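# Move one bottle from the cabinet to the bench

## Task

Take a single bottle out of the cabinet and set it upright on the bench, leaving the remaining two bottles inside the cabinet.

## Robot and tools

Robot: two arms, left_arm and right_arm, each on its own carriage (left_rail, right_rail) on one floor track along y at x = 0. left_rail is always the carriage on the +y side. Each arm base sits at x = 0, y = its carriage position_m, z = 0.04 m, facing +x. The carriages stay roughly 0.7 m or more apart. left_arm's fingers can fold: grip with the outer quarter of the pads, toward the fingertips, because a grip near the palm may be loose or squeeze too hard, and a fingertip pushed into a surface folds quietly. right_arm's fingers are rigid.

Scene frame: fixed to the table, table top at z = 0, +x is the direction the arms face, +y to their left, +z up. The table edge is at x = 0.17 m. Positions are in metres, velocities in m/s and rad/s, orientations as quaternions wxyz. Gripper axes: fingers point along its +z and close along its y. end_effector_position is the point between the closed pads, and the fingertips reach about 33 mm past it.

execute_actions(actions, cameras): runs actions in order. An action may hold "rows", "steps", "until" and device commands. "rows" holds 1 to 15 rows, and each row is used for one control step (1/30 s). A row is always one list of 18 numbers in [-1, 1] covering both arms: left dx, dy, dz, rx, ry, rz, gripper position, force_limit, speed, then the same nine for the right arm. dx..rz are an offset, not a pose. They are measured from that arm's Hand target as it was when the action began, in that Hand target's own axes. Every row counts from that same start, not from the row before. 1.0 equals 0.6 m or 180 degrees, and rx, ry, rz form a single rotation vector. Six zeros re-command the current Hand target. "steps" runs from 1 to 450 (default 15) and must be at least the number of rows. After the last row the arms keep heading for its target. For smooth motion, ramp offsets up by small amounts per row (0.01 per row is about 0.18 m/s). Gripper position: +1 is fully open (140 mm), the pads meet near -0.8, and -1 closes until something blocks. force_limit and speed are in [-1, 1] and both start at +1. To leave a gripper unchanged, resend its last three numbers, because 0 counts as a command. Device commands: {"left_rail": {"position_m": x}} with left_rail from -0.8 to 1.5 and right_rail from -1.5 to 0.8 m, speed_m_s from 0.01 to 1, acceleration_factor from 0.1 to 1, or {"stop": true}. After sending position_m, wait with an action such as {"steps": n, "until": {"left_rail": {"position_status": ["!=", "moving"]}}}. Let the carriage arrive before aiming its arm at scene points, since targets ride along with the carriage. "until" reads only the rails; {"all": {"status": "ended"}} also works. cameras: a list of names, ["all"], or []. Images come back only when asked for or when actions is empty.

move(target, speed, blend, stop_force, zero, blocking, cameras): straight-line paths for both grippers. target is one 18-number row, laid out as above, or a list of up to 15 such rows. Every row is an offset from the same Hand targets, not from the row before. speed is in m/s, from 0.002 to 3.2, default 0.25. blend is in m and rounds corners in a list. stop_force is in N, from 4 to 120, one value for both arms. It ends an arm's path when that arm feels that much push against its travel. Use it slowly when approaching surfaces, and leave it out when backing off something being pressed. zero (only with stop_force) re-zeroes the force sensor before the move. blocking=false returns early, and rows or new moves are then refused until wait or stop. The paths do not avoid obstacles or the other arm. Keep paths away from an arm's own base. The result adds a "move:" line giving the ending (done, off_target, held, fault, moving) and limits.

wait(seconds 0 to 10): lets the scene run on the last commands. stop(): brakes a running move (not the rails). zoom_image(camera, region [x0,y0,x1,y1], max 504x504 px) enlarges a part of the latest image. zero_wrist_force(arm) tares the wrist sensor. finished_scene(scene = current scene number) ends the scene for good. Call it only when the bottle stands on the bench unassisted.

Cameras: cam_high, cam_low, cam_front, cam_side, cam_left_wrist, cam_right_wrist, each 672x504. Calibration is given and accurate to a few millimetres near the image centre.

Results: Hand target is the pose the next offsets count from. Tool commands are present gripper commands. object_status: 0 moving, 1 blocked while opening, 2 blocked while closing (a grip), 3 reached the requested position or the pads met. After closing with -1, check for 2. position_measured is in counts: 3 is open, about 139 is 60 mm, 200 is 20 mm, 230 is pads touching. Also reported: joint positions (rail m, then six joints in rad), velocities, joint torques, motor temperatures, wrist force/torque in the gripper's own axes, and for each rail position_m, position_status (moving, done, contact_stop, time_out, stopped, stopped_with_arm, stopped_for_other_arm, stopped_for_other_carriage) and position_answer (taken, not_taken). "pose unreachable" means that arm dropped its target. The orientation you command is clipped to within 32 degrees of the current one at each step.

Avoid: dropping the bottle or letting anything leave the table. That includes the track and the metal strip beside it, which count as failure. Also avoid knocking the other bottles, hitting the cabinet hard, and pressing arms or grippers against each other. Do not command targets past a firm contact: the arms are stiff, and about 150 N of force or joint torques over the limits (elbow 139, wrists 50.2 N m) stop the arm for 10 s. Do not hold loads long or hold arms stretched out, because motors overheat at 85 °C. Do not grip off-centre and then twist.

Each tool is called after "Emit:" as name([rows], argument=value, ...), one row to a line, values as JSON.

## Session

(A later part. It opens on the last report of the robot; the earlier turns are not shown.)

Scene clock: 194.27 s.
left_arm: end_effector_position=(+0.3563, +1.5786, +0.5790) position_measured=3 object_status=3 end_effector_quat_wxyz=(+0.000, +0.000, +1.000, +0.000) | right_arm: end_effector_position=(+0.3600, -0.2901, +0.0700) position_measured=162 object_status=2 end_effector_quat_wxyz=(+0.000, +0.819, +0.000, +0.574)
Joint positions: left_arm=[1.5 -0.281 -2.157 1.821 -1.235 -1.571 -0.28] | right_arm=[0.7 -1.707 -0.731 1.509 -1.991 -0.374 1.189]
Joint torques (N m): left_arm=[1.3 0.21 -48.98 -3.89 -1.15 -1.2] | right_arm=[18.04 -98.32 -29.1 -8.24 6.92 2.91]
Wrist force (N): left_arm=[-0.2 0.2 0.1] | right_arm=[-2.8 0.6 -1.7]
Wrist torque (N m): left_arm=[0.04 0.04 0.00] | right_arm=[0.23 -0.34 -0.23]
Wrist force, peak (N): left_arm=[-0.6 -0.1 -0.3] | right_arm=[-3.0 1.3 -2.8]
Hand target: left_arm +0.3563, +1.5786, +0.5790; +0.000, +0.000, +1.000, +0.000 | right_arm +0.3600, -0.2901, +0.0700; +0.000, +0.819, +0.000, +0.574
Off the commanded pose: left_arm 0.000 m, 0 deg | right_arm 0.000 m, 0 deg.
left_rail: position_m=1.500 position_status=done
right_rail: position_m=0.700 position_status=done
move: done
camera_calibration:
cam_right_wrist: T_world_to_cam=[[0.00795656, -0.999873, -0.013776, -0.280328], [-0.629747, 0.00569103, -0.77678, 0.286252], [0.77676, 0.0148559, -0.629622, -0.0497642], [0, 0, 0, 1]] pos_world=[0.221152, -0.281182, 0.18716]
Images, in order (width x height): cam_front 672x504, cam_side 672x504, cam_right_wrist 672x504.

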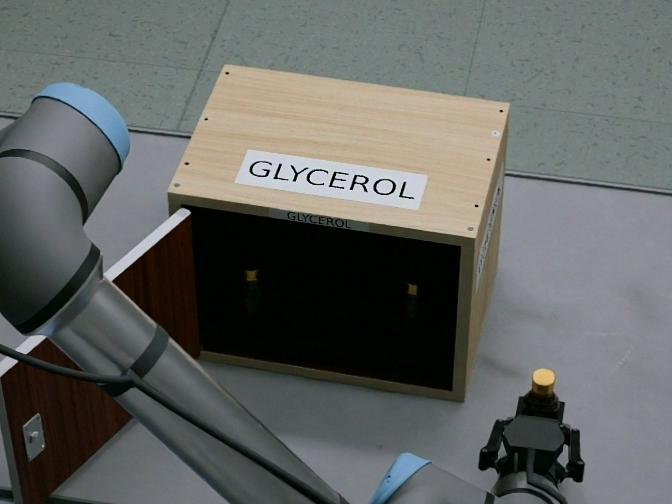

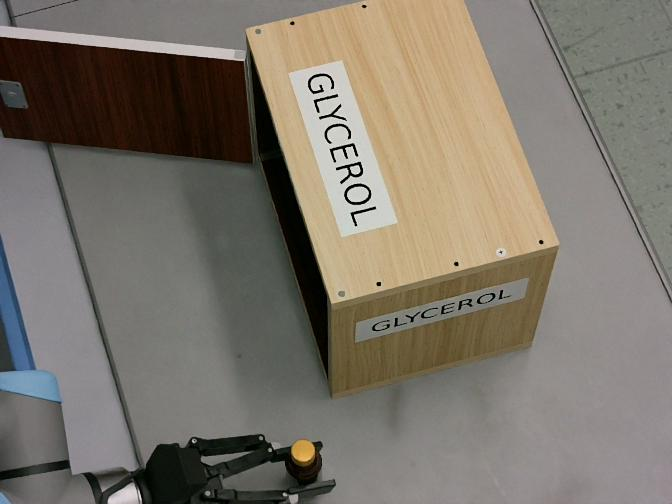

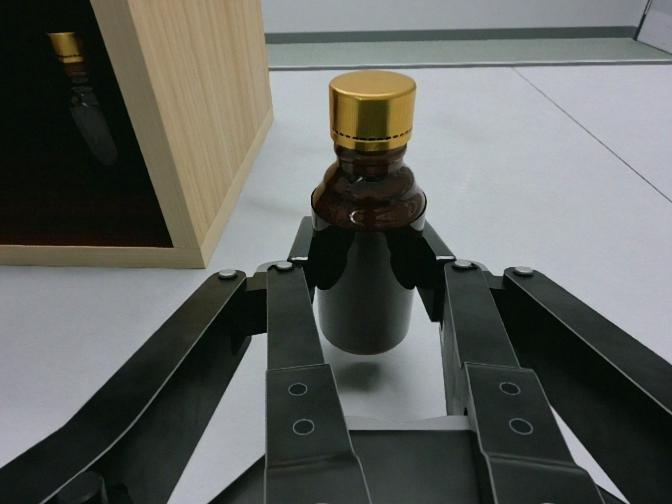

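Emit:
move(target=[0,0,0,0,0,0,1,1,1, -0.0501,0,0.0182,0,0,0,-1,-0.1,-1], speed=0.015, stop_force=4, cameras=["cam_right_wrist", "cam_side"])

Scene clock: 197.93 s.
left_arm: end_effector_position=(+0.3563, +1.5786, +0.5790) position_measured=3 object_status=3 end_effector_quat_wxyz=(+0.000, +0.000, +1.000, +0.000) | right_arm: end_effector_position=(+0.3600, -0.2900, +0.0430) position_measured=162 object_status=2 end_effector_quat_wxyz=(+0.000, +0.819, +0.000, +0.574)
Joint positions: left_arm=[1.5 -0.281 -2.157 1.821 -1.235 -1.571 -0.28] | right_arm=[0.7 -1.707 -0.699 1.509 -2.022 -0.374 1.189]
Joint torques (N m): left_arm=[1.67 -0.39 -49.45 -3.95 -1.12 -1.04] | right_arm=[8.97 -128.33 -27.1 -0.34 0.14 -0.31]
Wrist force (N): left_arm=[-0.2 0.0 -0.2] | right_arm=[-3.2 0.9 -1.3]
Wrist torque (N m): left_arm=[0.01 0.04 0.00] | right_arm=[0.30 -0.24 -0.22]
Wrist force, peak (N): left_arm=[-0.6 0.2 -0.1] | right_arm=[10.9 -1.1 -7.4]
Hand target: left_arm +0.3563, +1.5786, +0.5790; +0.000, +0.000, +1.000, +0.000 | right_arm +0.3600, -0.2900, +0.0430; +0.000, +0.819, +0.000, +0.574 (not the last commanded pose)
Off the commanded pose: left_arm 0.000 m, 0 deg | right_arm 0.005 m, 0 deg.
left_rail: position_m=1.500 position_status=done
right_rail: position_m=0.700 position_status=done
move: contact (right_arm)
camera_calibration:
cam_right_wrist: T_world_to_cam=[[0.00795656, -0.999873, -0.013776, -0.280701], [-0.629747, 0.00569103, -0.77678, 0.265342], [0.77676, 0.0148559, -0.629622, -0.0668417], [0, 0, 0, 1]] pos_world=[0.221252, -0.281182, 0.16016]
Images, in order (width x height): cam_side 672x504, cam_right_wrist 672x504.

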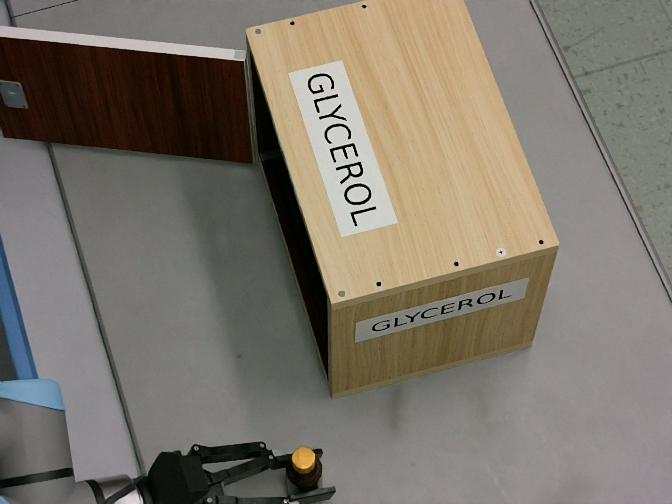

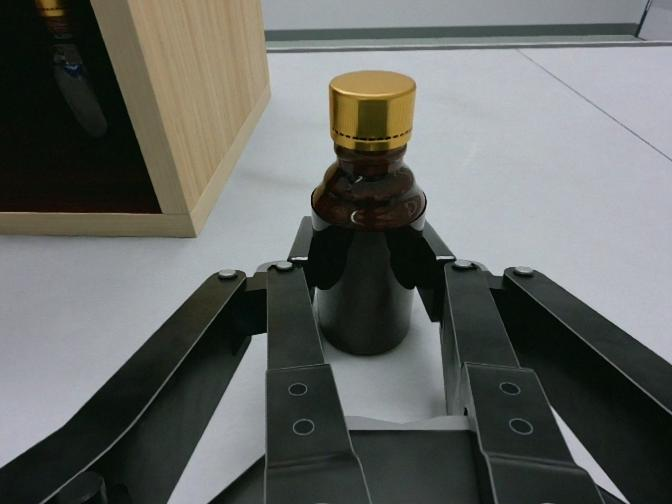

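Emit:
move(target=[0,0,0,0,0,0,1,1,1, -0.0019,0,0.0007,0,0,0,-1,-0.1,-1], speed=0.01, stop_force=5, cameras=[])

Scene clock: 199.67 s.
left_arm: end_effector_position=(+0.3563, +1.5786, +0.5790) position_measured=3 object_status=3 end_effector_quat_wxyz=(+0.000, +0.000, +1.000, +0.000) | right_arm: end_effector_position=(+0.3600, -0.2900, +0.0427) position_measured=162 object_status=2 end_effector_quat_wxyz=(+0.000, +0.819, +0.000, +0.574)
Joint positions: left_arm=[1.5 -0.281 -2.157 1.821 -1.235 -1.571 -0.28] | right_arm=[0.7 -1.707 -0.699 1.509 -2.023 -0.374 1.189]
Joint torques (N m): left_arm=[0.45 -1.77 -48.86 -4.2 -1.23 -1.23] | right_arm=[9.72 -117.32 -28.94 -0.5 0.51 -0.31]
Wrist force (N): left_arm=[-0.2 0.0 -0.2] | right_arm=[4.3 -0.9 -4.2]
Wrist torque (N m): left_arm=[0.00 0.04 0.00] | right_arm=[0.24 -0.18 -0.32]
Wrist force, peak (N): left_arm=[-0.5 0.0 -0.3] | right_arm=[4.5 -0.7 -4.6]
Hand target: left_arm +0.3563, +1.5786, +0.5790; +0.000, +0.000, +1.000, +0.000 | right_arm +0.3600, -0.2900, +0.0428; +0.000, +0.819, +0.000, +0.574 (not the last commanded pose)
Off the commanded pose: left_arm 0.000 m, 0 deg | right_arm 0.001 m, 0 deg.
left_rail: position_m=1.500 position_status=done
right_rail: position_m=0.700 position_status=done
move: contact (right_arm)
No camera images: "cameras" was empty.

Emit:
execute_actions([
  {"rows": [[0,0,0,0,0,0,1,1,1,0,0,0,0,0,0,0.23,-1,-0.5]], "steps": 45},
], cameras=["cam_front", "cam_side", "cam_right_wrist"])

Scene clock: 208.17 s.
left_arm: end_effector_position=(+0.3563, +1.5786, +0.5790) position_measured=3 object_status=3 end_effector_quat_wxyz=(+0.000, +0.000, +1.000, +0.000) | right_arm: end_effector_position=(+0.3600, -0.2900, +0.0428) position_measured=100 object_status=3 end_effector_quat_wxyz=(+0.000, +0.819, +0.000, +0.574)
Joint positions: left_arm=[1.5 -0.281 -2.157 1.821 -1.235 -1.571 -0.28] | right_arm=[0.7 -1.707 -0.699 1.509 -2.022 -0.374 1.189]
Joint torques (N m): left_arm=[0.33 1.37 -49.01 -3.99 -1.13 -1.26] | right_arm=[8.36 -121.27 -26.85 -0.38 0.57 0.7]
Wrist force (N): left_arm=[-0.2 0.0 -0.2] | right_arm=[-0.9 0.6 -2.5]
Wrist torque (N m): left_arm=[-0.01 0.04 0.00] | right_arm=[0.23 -0.19 -0.22]
Wrist force, peak (N): left_arm=[-0.5 0.0 -0.3] | right_arm=[4.5 -0.8 -4.7]
Hand target: left_arm +0.3563, +1.5786, +0.5790; +0.000, +0.000, +1.000, +0.000 | right_arm +0.3600, -0.2900, +0.0428; +0.000, +0.819, +0.000, +0.574
Off the commanded pose: left_arm 0.000 m, 0 deg | right_arm 0.000 m, 0 deg.
left_rail: position_m=1.500 position_status=done
right_rail: position_m=0.700 position_status=done
camera_calibration:
cam_right_wrist: T_world_to_cam=[[0.00797203, -0.999871, -0.0139165, -0.280684], [-0.629748, 0.00579043, -0.776778, 0.265214], [0.776758, 0.0149564, -0.629621, -0.0669393], [0, 0, 0, 1]] pos_world=[0.221252, -0.281182, 0.15996]
Images, in order (width x height): cam_front 672x504, cam_side 672x504, cam_right_wrist 672x504.

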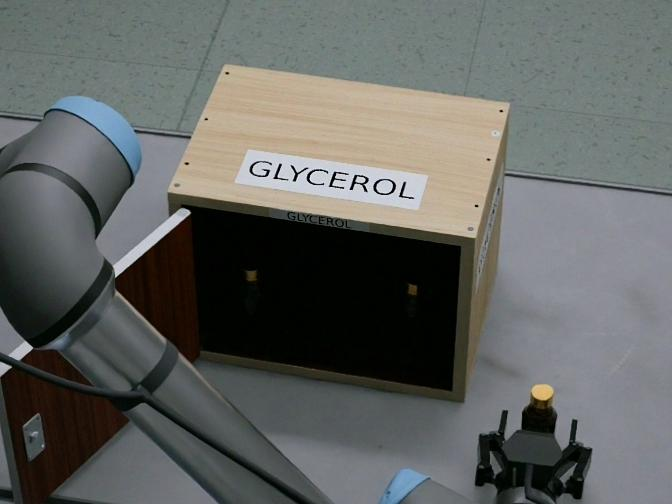

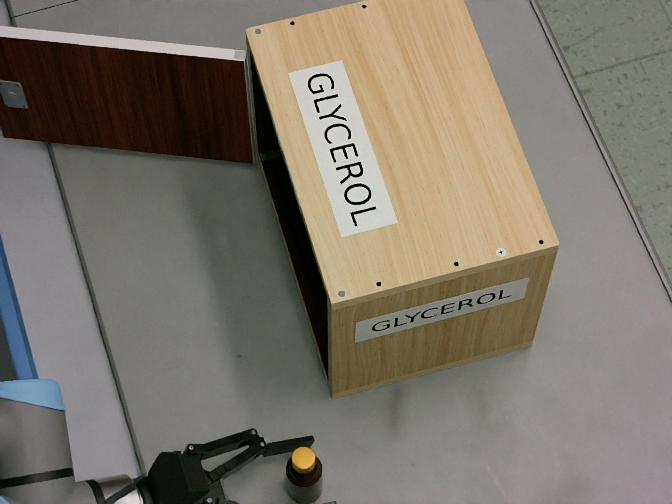

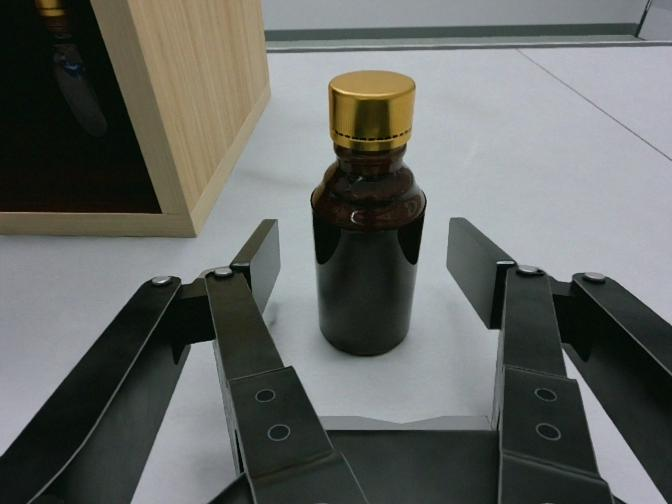

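Emit:
move([
  [0,0,0,0,0,0,1,1,1,-0.0570,0,-0.1566,0,0,0,0.23,-1,-0.5],
  [0,0,0,0,0,0,1,1,1,0.5805,0,-0.3887,0,0,0,0.23,-1,-0.5],
  [0,0,0,0,0,0,1,1,1,0.5651,-0.92,-0.4309,-0.0678,-0.3848,0.0969,0.23,-1,-0.5],
], speed=[0.12, 0.35, 0.35], blend=[0.02, 0.08, 0], cameras=["cam_front", "cam_side", "cam_right_wrist"])

Scene clock: 246.70 s.
left_arm: end_effector_position=(+0.3563, +1.5786, +0.5790) position_measured=3 object_status=3 end_effector_quat_wxyz=(+0.000, +0.000, +1.000, +0.000) | right_arm: end_effector_position=(+0.2328, +0.2619, +0.4498) position_measured=100 object_status=3 end_effector_quat_wxyz=(+0.000, +0.985, -0.174, +0.000)
Joint positions: left_arm=[1.5 -0.281 -2.157 1.821 -1.235 -1.571 -0.28] | right_arm=[0.7 -1.441 -1.95 1.949 -1.57 -1.571 2.049]
Joint torques (N m): left_arm=[1.69 -0.62 -48.68 -3.95 -1.23 -1.16] | right_arm=[19.02 -33.54 -41.63 -1.03 -3.59 2.37]
Wrist force (N): left_arm=[0.0 -0.1 -0.3] | right_arm=[1.9 1.4 0.0]
Wrist torque (N m): left_arm=[-0.02 0.01 0.00] | right_arm=[0.31 -0.39 -0.13]
Wrist force, peak (N): left_arm=[-0.3 0.2 -0.5] | right_arm=[-4.0 0.8 -2.8]
Hand target: left_arm +0.3563, +1.5786, +0.5790; +0.000, +0.000, +1.000, +0.000 | right_arm +0.2328, +0.2620, +0.4498; +0.000, +0.985, -0.174, +0.000
Off the commanded pose: left_arm 0.000 m, 0 deg | right_arm 0.000 m, 0 deg.
left_rail: position_m=1.500 position_status=done
right_rail: position_m=0.700 position_status=done
move: done
camera_calibration:
cam_right_wrist: T_world_to_cam=[[-0.351532, -0.936095, -0.012277, 0.344137], [-0.886378, 0.328585, 0.326138, -0.0228456], [-0.301262, 0.12553, -0.945242, 0.643866], [0, 0, 0, 1]] pos_world=[0.294698, 0.248827, 0.620285]
Images, in order (width x height): cam_front 672x504, cam_side 672x504, cam_right_wrist 672x504.

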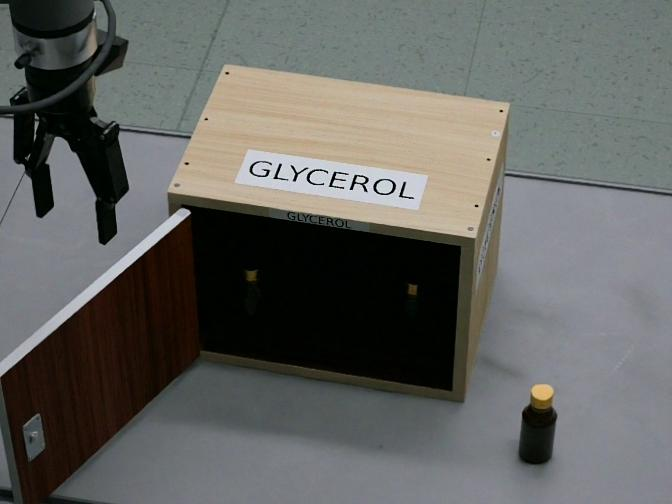

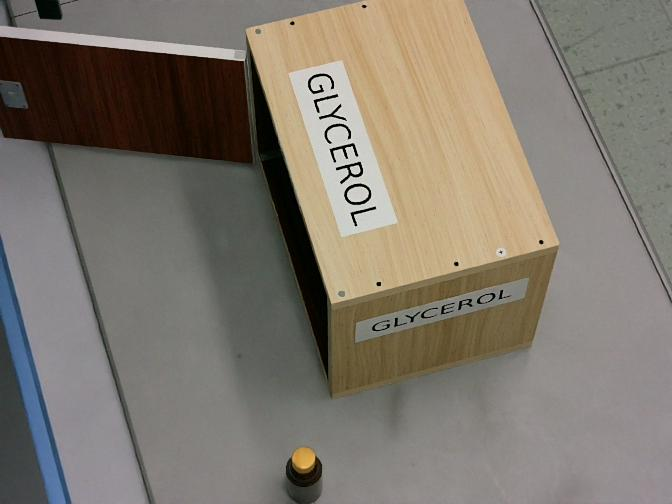

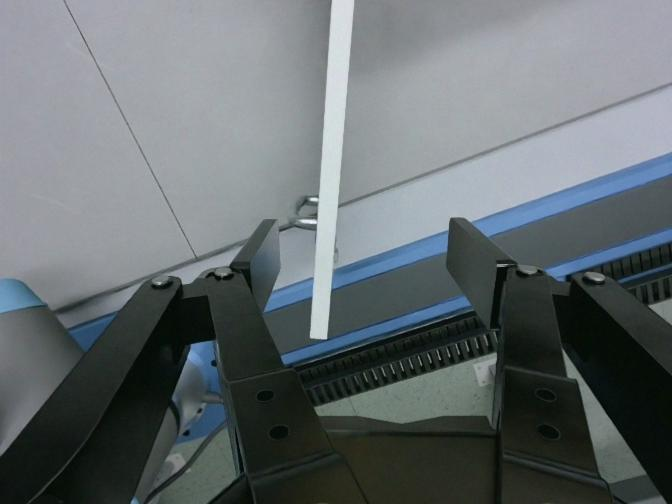

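Emit:
move(target=[0,0,0,0,0,0,1,1,1,-0.0243,-0.0274,0.2,0,0,0.0222,0.23,-1,-0.5], speed=0.25)

Emit:
move(target=[0,0,0,0,0,0,1,1,1,0,0,0.1333,0,0,0,0.23,-1,-0.5], speed=0.08, stop_force=12, cameras=["cam_front", "cam_right_wrist", "cam_low"])

Scene clock: 254.50 s.
left_arm: end_effector_position=(+0.3563, +1.5786, +0.5790) position_measured=3 object_status=3 end_effector_quat_wxyz=(+0.000, +0.000, +1.000, +0.000) | right_arm: end_effector_position=(+0.2248, +0.2824, +0.3299) position_measured=100 object_status=3 end_effector_quat_wxyz=(+0.000, +0.978, -0.208, +0.000)
Joint positions: left_arm=[1.5 -0.281 -2.157 1.821 -1.235 -1.571 -0.28] | right_arm=[0.7 -1.453 -1.971 2.173 -1.772 -1.571 2.107]
Joint torques (N m): left_arm=[0.34 0.34 -49.01 -3.87 -1.17 -1.27] | right_arm=[-16.56 -1.84 -38.33 -8.08 0.48 3.23]
Wrist force (N): left_arm=[-0.4 -0.1 -0.1] | right_arm=[1.7 1.9 0.0]
Wrist torque (N m): left_arm=[-0.03 0.08 0.00] | right_arm=[0.42 -0.35 -0.11]
Wrist force, peak (N): left_arm=[-0.6 -0.2 -0.4] | right_arm=[2.3 1.7 -2.1]
Hand target: left_arm +0.3563, +1.5786, +0.5790; +0.000, +0.000, +1.000, +0.000 | right_arm +0.2248, +0.2824, +0.3298; +0.000, +0.978, -0.208, +0.000
Off the commanded pose: left_arm 0.000 m, 0 deg | right_arm 0.000 m, 0 deg.
left_rail: position_m=1.500 position_status=done
right_rail: position_m=0.700 position_status=done
move: done

Scene clock: 256.63 s.
left_arm: end_effector_position=(+0.3563, +1.5786, +0.5790) position_measured=3 object_status=3 end_effector_quat_wxyz=(+0.000, +0.000, +1.000, +0.000) | right_arm: end_effector_position=(+0.2248, +0.2824, +0.2498) position_measured=100 object_status=3 end_effector_quat_wxyz=(+0.000, +0.978, -0.208, +0.000)
Joint positions: left_arm=[1.5 -0.281 -2.157 1.821 -1.235 -1.571 -0.28] | right_arm=[0.7 -1.453 -1.925 2.291 -1.938 -1.571 2.107]
Joint torques (N m): left_arm=[0.4 0.52 -48.96 -4.08 -1.17 -1.45] | right_arm=[16.88 -3.58 -38.26 -8.65 -3.22 3.06]
Wrist force (N): left_arm=[-0.3 -0.1 -0.3] | right_arm=[1.9 1.5 0.4]
Wrist torque (N m): left_arm=[-0.03 0.07 0.00] | right_arm=[0.32 -0.40 -0.11]
Wrist force, peak (N): left_arm=[-0.3 -0.2 -0.5] | right_arm=[2.5 1.8 0.3]
Hand target: left_arm +0.3563, +1.5786, +0.5790; +0.000, +0.000, +1.000, +0.000 | right_arm +0.2248, +0.2824, +0.2498; +0.000, +0.978, -0.208, +0.000
Off the commanded pose: left_arm 0.000 m, 0 deg | right_arm 0.000 m, 0 deg.
left_rail: position_m=1.500 position_status=done
right_rail: position_m=0.700 position_status=done
move: done
camera_calibration:
cam_right_wrist: T_world_to_cam=[[-0.415986, -0.909289, -0.012217, 0.364909], [-0.861237, 0.389619, 0.326295, 0.00557429], [-0.291936, 0.146256, -0.945189, 0.441865], [0, 0, 0, 1]] pos_world=[0.285594, 0.26501, 0.420285]
Images, in order (width x height): cam_low 672x504, cam_front 672x504, cam_right_wrist 672x504.

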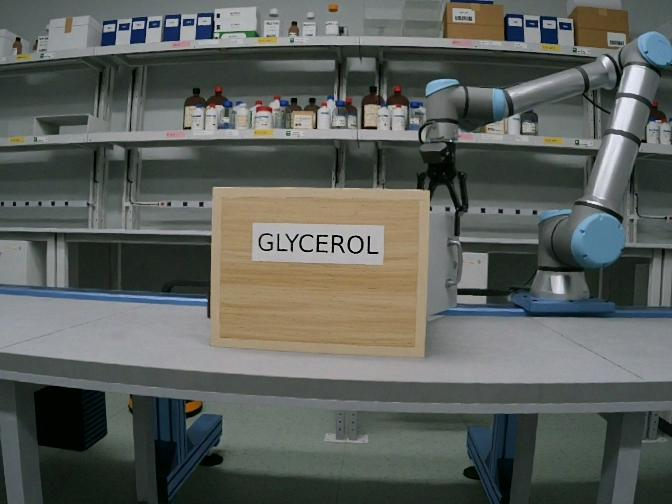

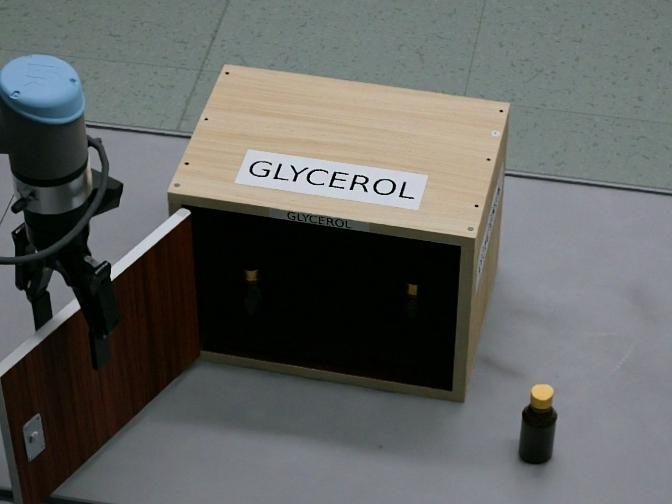

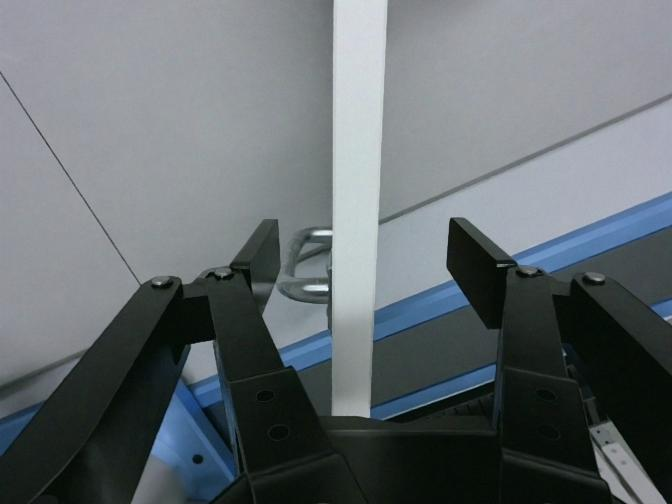

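Emit:
move([
  [0,0,0,0,0,0,1,1,1,0.0037,0.0409,0,0,0,-0.0333,0.23,-1,-0.5],
  [0,0,0,0,0,0,1,1,1,0.0117,0.0811,0,0,0,-0.0667,0.23,-1,-0.5],
  [0,0,0,0,0,0,1,1,1,0.0238,0.1203,0,0,0,-0.1,0.23,-1,-0.5],
  [0,0,0,0,0,0,1,1,1,0.04,0.158,0,0,0,-0.1333,0.23,-1,-0.5],
  [0,0,0,0,0,0,1,1,1,0.06,0.1938,0,0,0,-0.1667,0.23,-1,-0.5],
  [0,0,0,0,0,0,1,1,1,0.0836,0.2274,0,0,0,-0.2,0.23,-1,-0.5],
  [0,0,0,0,0,0,1,1,1,0.1106,0.2582,0,0,0,-0.2333,0.23,-1,-0.5],
  [0,0,0,0,0,0,1,1,1,0.1407,0.2861,0,0,0,-0.2667,0.23,-1,-0.5],
  [0,0,0,0,0,0,1,1,1,0.1736,0.3107,0,0,0,-0.3,0.23,-1,-0.5],
  [0,0,0,0,0,0,1,1,1,0.2088,0.3317,0,0,0,-0.3333,0.23,-1,-0.5],
  [0,0,0,0,0,0,1,1,1,0.2461,0.3489,0,0,0,-0.3667,0.23,-1,-0.5],
  [0,0,0,0,0,0,1,1,1,0.2849,0.3621,0,0,0,-0.4,0.23,-1,-0.5],
  [0,0,0,0,0,0,1,1,1,0.3249,0.3712,0,0,0,-0.4333,0.23,-1,-0.5],
  [0,0,0,0,0,0,1,1,1,0.3657,0.3761,0,0,0,-0.4667,0.23,-1,-0.5],
], speed=0.16, blend=0.01, stop_force=40, cameras=["cam_front", "cam_side", "cam_right_wrist"])

Scene clock: 263.87 s.
left_arm: end_effector_position=(+0.3563, +1.5786, +0.5790) position_measured=3 object_status=3 end_effector_quat_wxyz=(+0.000, +0.000, +1.000, +0.000) | right_arm: end_effector_position=(+0.3335, -0.0129, +0.2498) position_measured=100 object_status=3 end_effector_quat_wxyz=(+0.000, +0.866, +0.500, +0.000)
Joint positions: left_arm=[1.5 -0.281 -2.157 1.821 -1.235 -1.571 -0.28] | right_arm=[0.7 -1.356 -1.366 1.781 -1.985 -1.571 0.738]
Joint torques (N m): left_arm=[2.72 1.11 -49.07 -4.04 -1.33 -1.57] | right_arm=[16.75 -53.57 -63.8 -1.3 3.56 -3.15]
Wrist force (N): left_arm=[-0.1 -0.1 -0.4] | right_arm=[1.8 -0.1 0.4]
Wrist torque (N m): left_arm=[-0.03 0.02 0.00] | right_arm=[0.21 -0.14 0.34]
Wrist force, peak (N): left_arm=[-0.4 -0.5 -0.4] | right_arm=[3.2 -0.3 0.5]
Hand target: left_arm +0.3563, +1.5786, +0.5790; +0.000, +0.000, +1.000, +0.000 | right_arm +0.3335, -0.0129, +0.2498; +0.000, +0.866, +0.500, +0.000
Off the commanded pose: left_arm 0.000 m, 0 deg | right_arm 0.000 m, 0 deg.
left_rail: position_m=1.500 position_status=done
right_rail: position_m=0.700 position_status=done
move: done
camera_calibration:
cam_right_wrist: T_world_to_cam=[[0.860919, -0.508597, -0.0121563, -0.279065], [-0.477409, -0.815921, 0.32612, 0.0707385], [-0.175782, -0.27496, -0.94525, 0.472623], [0, 0, 0, 1]] pos_world=[0.357102, 0.0457378, 0.420285]
Images, in order (width x height): cam_front 672x504, cam_side 672x504, cam_right_wrist 672x504.

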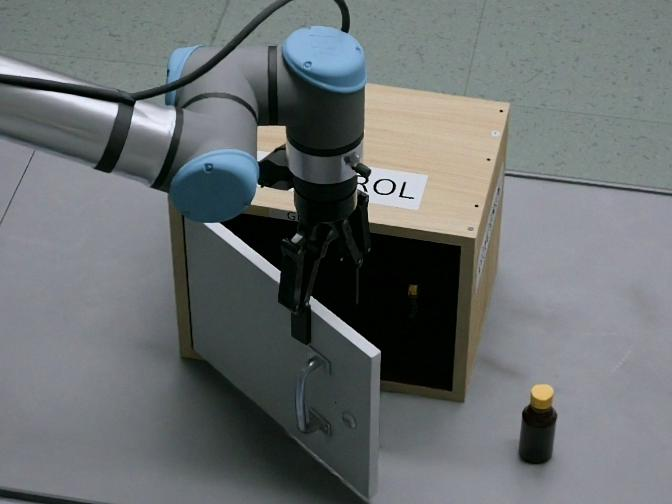

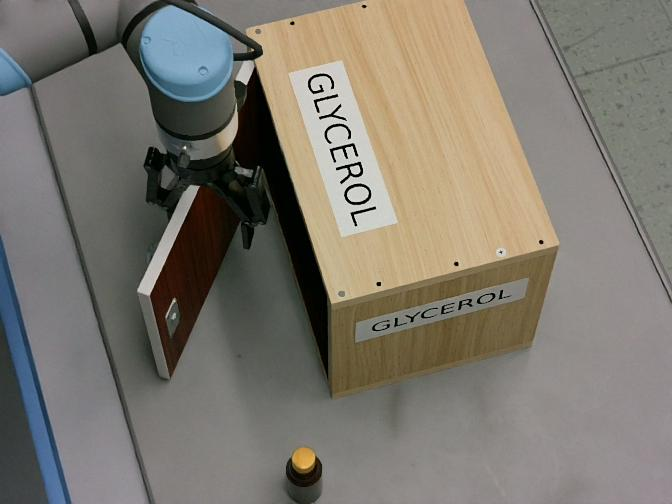

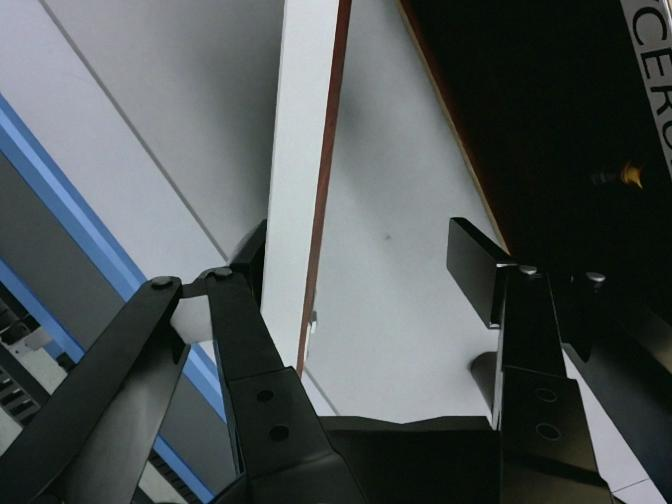

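Emit:
move([
  [0,0,0,0,0,0,1,1,1,0,0,-0.2167,0,0,0,0.23,-1,-0.5],
  [0,0,0,0,0,0,1,1,1,0.0934,-0.2146,-0.2167,-0.1306,0.2263,0.3154,-0.8,-1,-0.2],
  [0,0,0,0,0,0,1,1,1,0.0934,-0.2146,0.0833,-0.1306,0.2263,0.3154,-0.8,-1,-0.2],
], speed=[0.25, 0.35, 0.25], blend=[0.03, 0, 0], cameras=["cam_front", "cam_side", "cam_right_wrist"])

Scene clock: 273.63 s.
left_arm: end_effector_position=(+0.3563, +1.5786, +0.5790) position_measured=3 object_status=3 end_effector_quat_wxyz=(+0.000, +0.000, +1.000, +0.000) | right_arm: end_effector_position=(+0.2500, +0.1000, +0.1999) position_measured=229 object_status=3 end_effector_quat_wxyz=(+0.000, +0.924, +0.000, +0.383)
Joint positions: left_arm=[1.5 -0.281 -2.157 1.821 -1.235 -1.571 -0.28] | right_arm=[0.7 -1.85 -1.546 2.228 -1.984 -0.824 1.185]
Joint torques (N m): left_arm=[2.26 -0.23 -48.71 -3.8 -1.29 -1.46] | right_arm=[18.16 -35.98 -29.63 -7.88 5.57 2.7]
Wrist force (N): left_arm=[-0.2 0.2 -0.4] | right_arm=[-1.4 0.7 -1.2]
Wrist torque (N m): left_arm=[0.05 0.04 0.00] | right_arm=[0.23 0.00 -0.22]
Wrist force, peak (N): left_arm=[-0.5 -0.1 -0.5] | right_arm=[1.4 -0.2 3.2]
Hand target: left_arm +0.3563, +1.5786, +0.5790; +0.000, +0.000, +1.000, +0.000 | right_arm +0.2500, +0.1000, +0.1998; +0.000, +0.924, +0.000, +0.383
Off the commanded pose: left_arm 0.000 m, 0 deg | right_arm 0.000 m, 0 deg.
left_rail: position_m=1.500 position_status=done
right_rail: position_m=0.700 position_status=done
move: done
camera_calibration:
cam_right_wrist: T_world_to_cam=[[0.00156347, -0.999867, -0.016207, 0.114344], [-0.899092, 0.00568919, -0.437722, 0.315247], [0.437756, 0.0152559, -0.898964, 0.250228], [0, 0, 0, 1]] pos_world=[0.173718, 0.108718, 0.36479]
Images, in order (width x height): cam_front 672x504, cam_side 672x504, cam_right_wrist 672x504.

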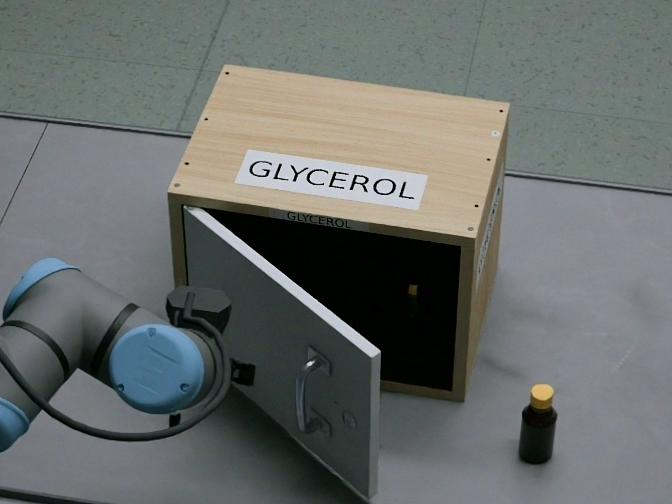

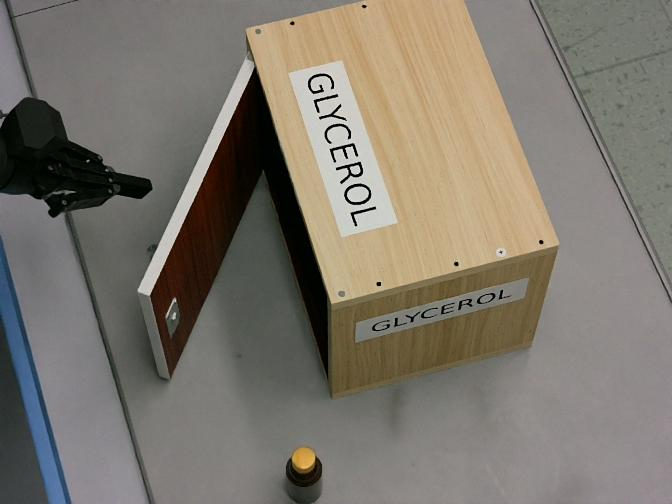

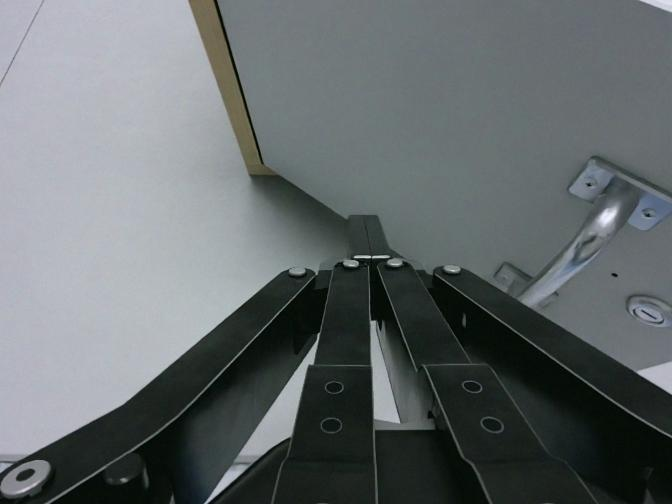

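Emit:
move([
  [0,0,0,0,0,0,1,1,1,0.0943,0,0.0943,0,0,0,-0.8,-1,-0.2],
  [0,0,0,0,0,0,1,1,1,0.1591,0,0.1591,0,0,0,-0.8,-1,-0.2],
  [0,0,0,0,0,0,1,1,1,0.1980,0,0.1980,0,0,0,-0.8,-1,-0.2],
], speed=[0.12, 0.05, 0.025], stop_force=18, cameras=["cam_front", "cam_side", "cam_right_wrist"])

Scene clock: 278.33 s.
left_arm: end_effector_position=(+0.3563, +1.5786, +0.5790) position_measured=3 object_status=3 end_effector_quat_wxyz=(+0.000, +0.000, +1.000, +0.000) | right_arm: end_effector_position=(+0.4123, +0.1001, +0.1999) position_measured=229 object_status=3 end_effector_quat_wxyz=(+0.000, +0.924, +0.000, +0.383)
Joint positions: left_arm=[1.5 -0.281 -2.157 1.821 -1.235 -1.571 -0.28] | right_arm=[0.7 -1.575 -1.471 2.22 -2.314 -0.785 1.564]
Joint torques (N m): left_arm=[1.96 -1.48 -48.33 -3.91 -0.96 -1.86] | right_arm=[-16.74 -65.03 -28.95 -0.59 1.37 -3.14]
Wrist force (N): left_arm=[-0.3 -0.1 -0.2] | right_arm=[-0.1 -1.0 -1.9]
Wrist torque (N m): left_arm=[-0.02 0.06 0.00] | right_arm=[-0.14 -0.31 0.16]
Wrist force, peak (N): left_arm=[-0.5 0.1 -0.5] | right_arm=[-13.9 0.4 -20.2]
Hand target: left_arm +0.3563, +1.5786, +0.5790; +0.000, +0.000, +1.000, +0.000 | right_arm +0.4122, +0.1001, +0.1999; +0.000, +0.924, +0.000, +0.383 (not the last commanded pose)
Off the commanded pose: left_arm 0.000 m, 0 deg | right_arm 0.006 m, 0 deg.
left_rail: position_m=1.500 position_status=done
right_rail: position_m=0.700 position_status=done
move: contact (right_arm); path passed 2 of 3 targets
camera_calibration:
cam_right_wrist: T_world_to_cam=[[0.00169964, -0.999866, -0.016253, 0.11416], [-0.899034, 0.00558899, -0.437844, 0.461161], [0.437876, 0.0153562, -0.898904, 0.179016], [0, 0, 0, 1]] pos_world=[0.336018, 0.108818, 0.36469]
Images, in order (width x height): cam_front 672x504, cam_side 672x504, cam_right_wrist 672x504.

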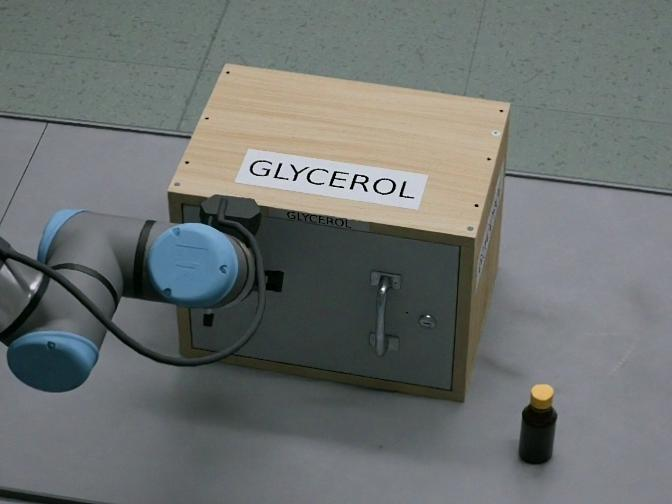

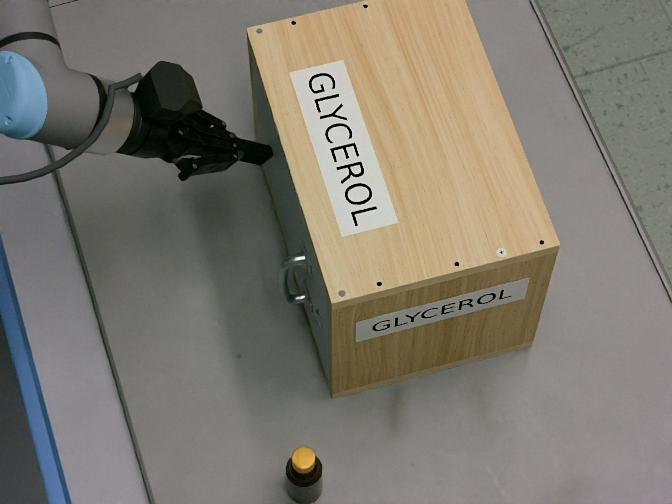

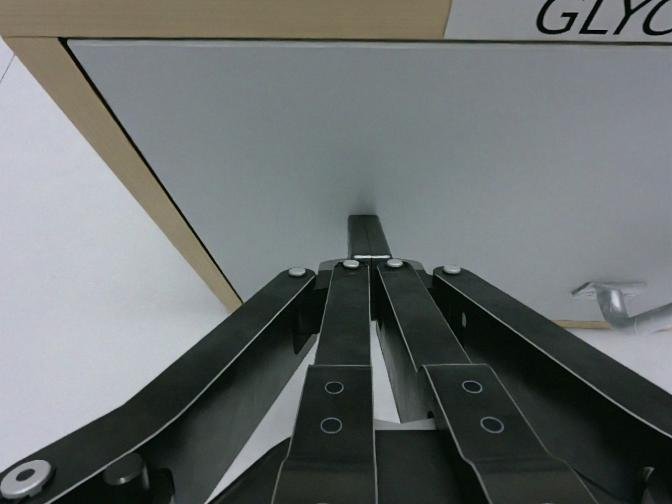

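Emit:
move([
  [0,0,0,0,0,0,1,1,1,-0.0943,0,-0.0943,0,0,0,-0.8,-1,-0.2],
  [0,0,0,0,0,0,1,1,1,0,0,-0.3536,0,0,0,-0.8,-1,-0.2],
], speed=[0.12, 0.25], blend=[0.03, 0], cameras=["cam_front", "cam_side", "cam_high", "cam_low"])

Scene clock: 281.53 s.
left_arm: end_effector_position=(+0.3563, +1.5786, +0.5790) position_measured=3 object_status=3 end_effector_quat_wxyz=(+0.000, +0.000, +1.000, +0.000) | right_arm: end_effector_position=(+0.2622, +0.0999, +0.3498) position_measured=229 object_status=3 end_effector_quat_wxyz=(+0.000, +0.924, +0.000, +0.383)
Joint positions: left_arm=[1.5 -0.281 -2.157 1.821 -1.235 -1.571 -0.28] | right_arm=[0.7 -1.829 -1.691 2.064 -1.693 -0.818 1.212]
Joint torques (N m): left_arm=[1.45 -0.9 -48.38 -3.75 -1.32 -1.73] | right_arm=[-15.77 -53.9 -62.68 0.18 -1.33 -3.08]
Wrist force (N): left_arm=[-0.2 -0.2 -0.1] | right_arm=[-0.3 -1.2 -1.9]
Wrist torque (N m): left_arm=[-0.04 0.05 0.00] | right_arm=[-0.19 -0.27 0.16]
Wrist force, peak (N): left_arm=[-0.5 0.0 -0.5] | right_arm=[0.5 -0.9 -4.1]
Hand target: left_arm +0.3563, +1.5786, +0.5790; +0.000, +0.000, +1.000, +0.000 | right_arm +0.2622, +0.0999, +0.3499; +0.000, +0.924, +0.000, +0.383
Off the commanded pose: left_arm 0.000 m, 0 deg | right_arm 0.000 m, 0 deg.
left_rail: position_m=1.500 position_status=done
right_rail: position_m=0.700 position_status=done
move: done
Images, in order (width x height): cam_high 672x504, cam_low 672x504, cam_front 672x504, cam_side 672x504.

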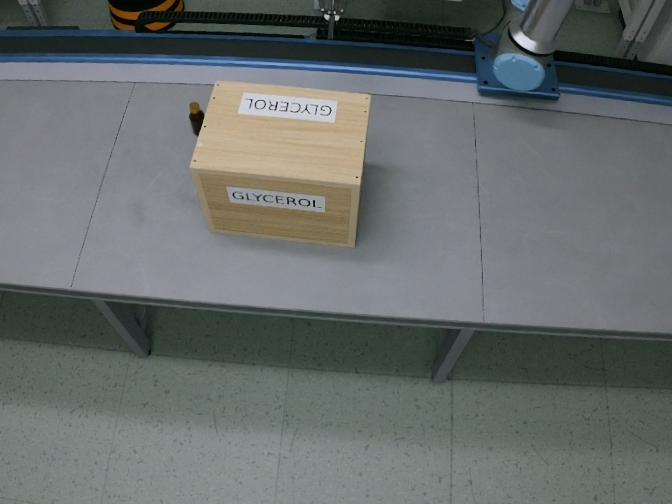

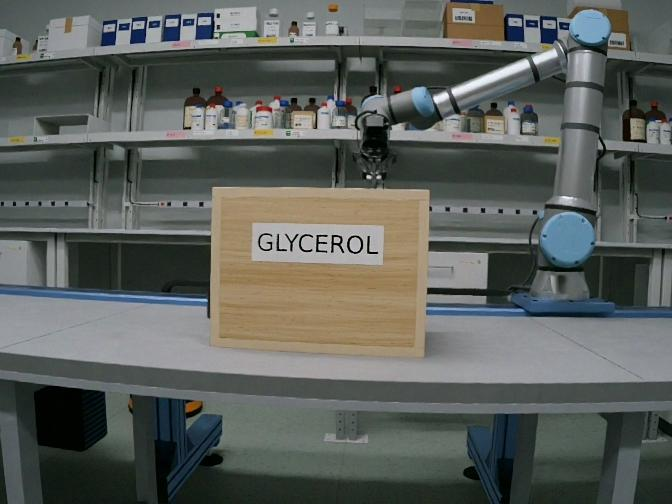

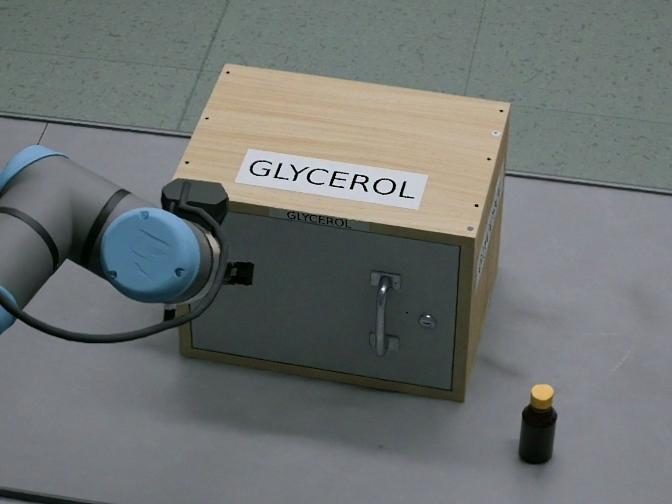

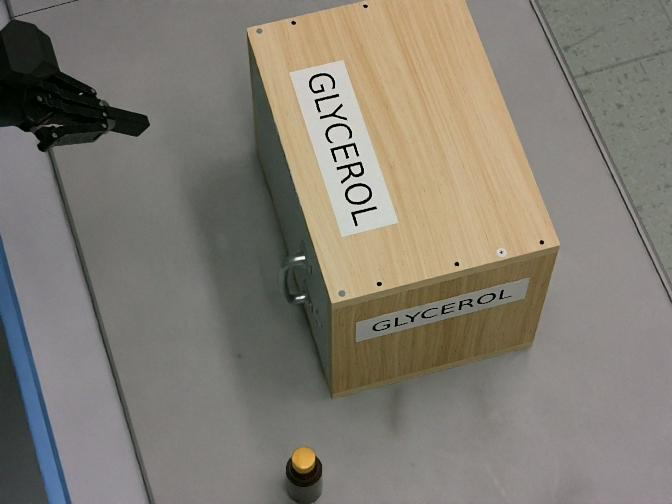

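Emit:
zoom_image(camera="cam_front", region=[360, 190, 560, 480])

Emit:
zoom_image(camera="cam_side", region=[230, 10, 400, 400])

Scaled by 1.738 from the camera's 672x504 image, which has a finer 960x720 frame.

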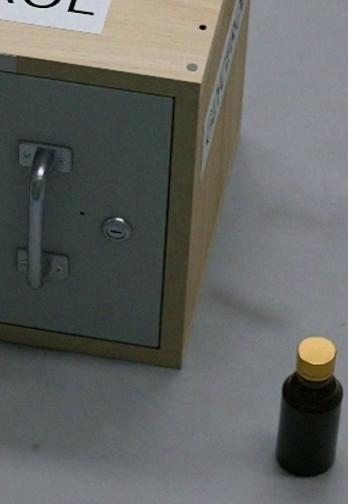

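Scaled by 1.292 from the camera's 672x504 image, which has a finer 960x720 frame.

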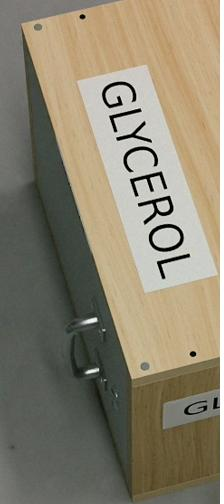

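Emit:
finished_scene(scene=1)

The scene is finished: the task was done.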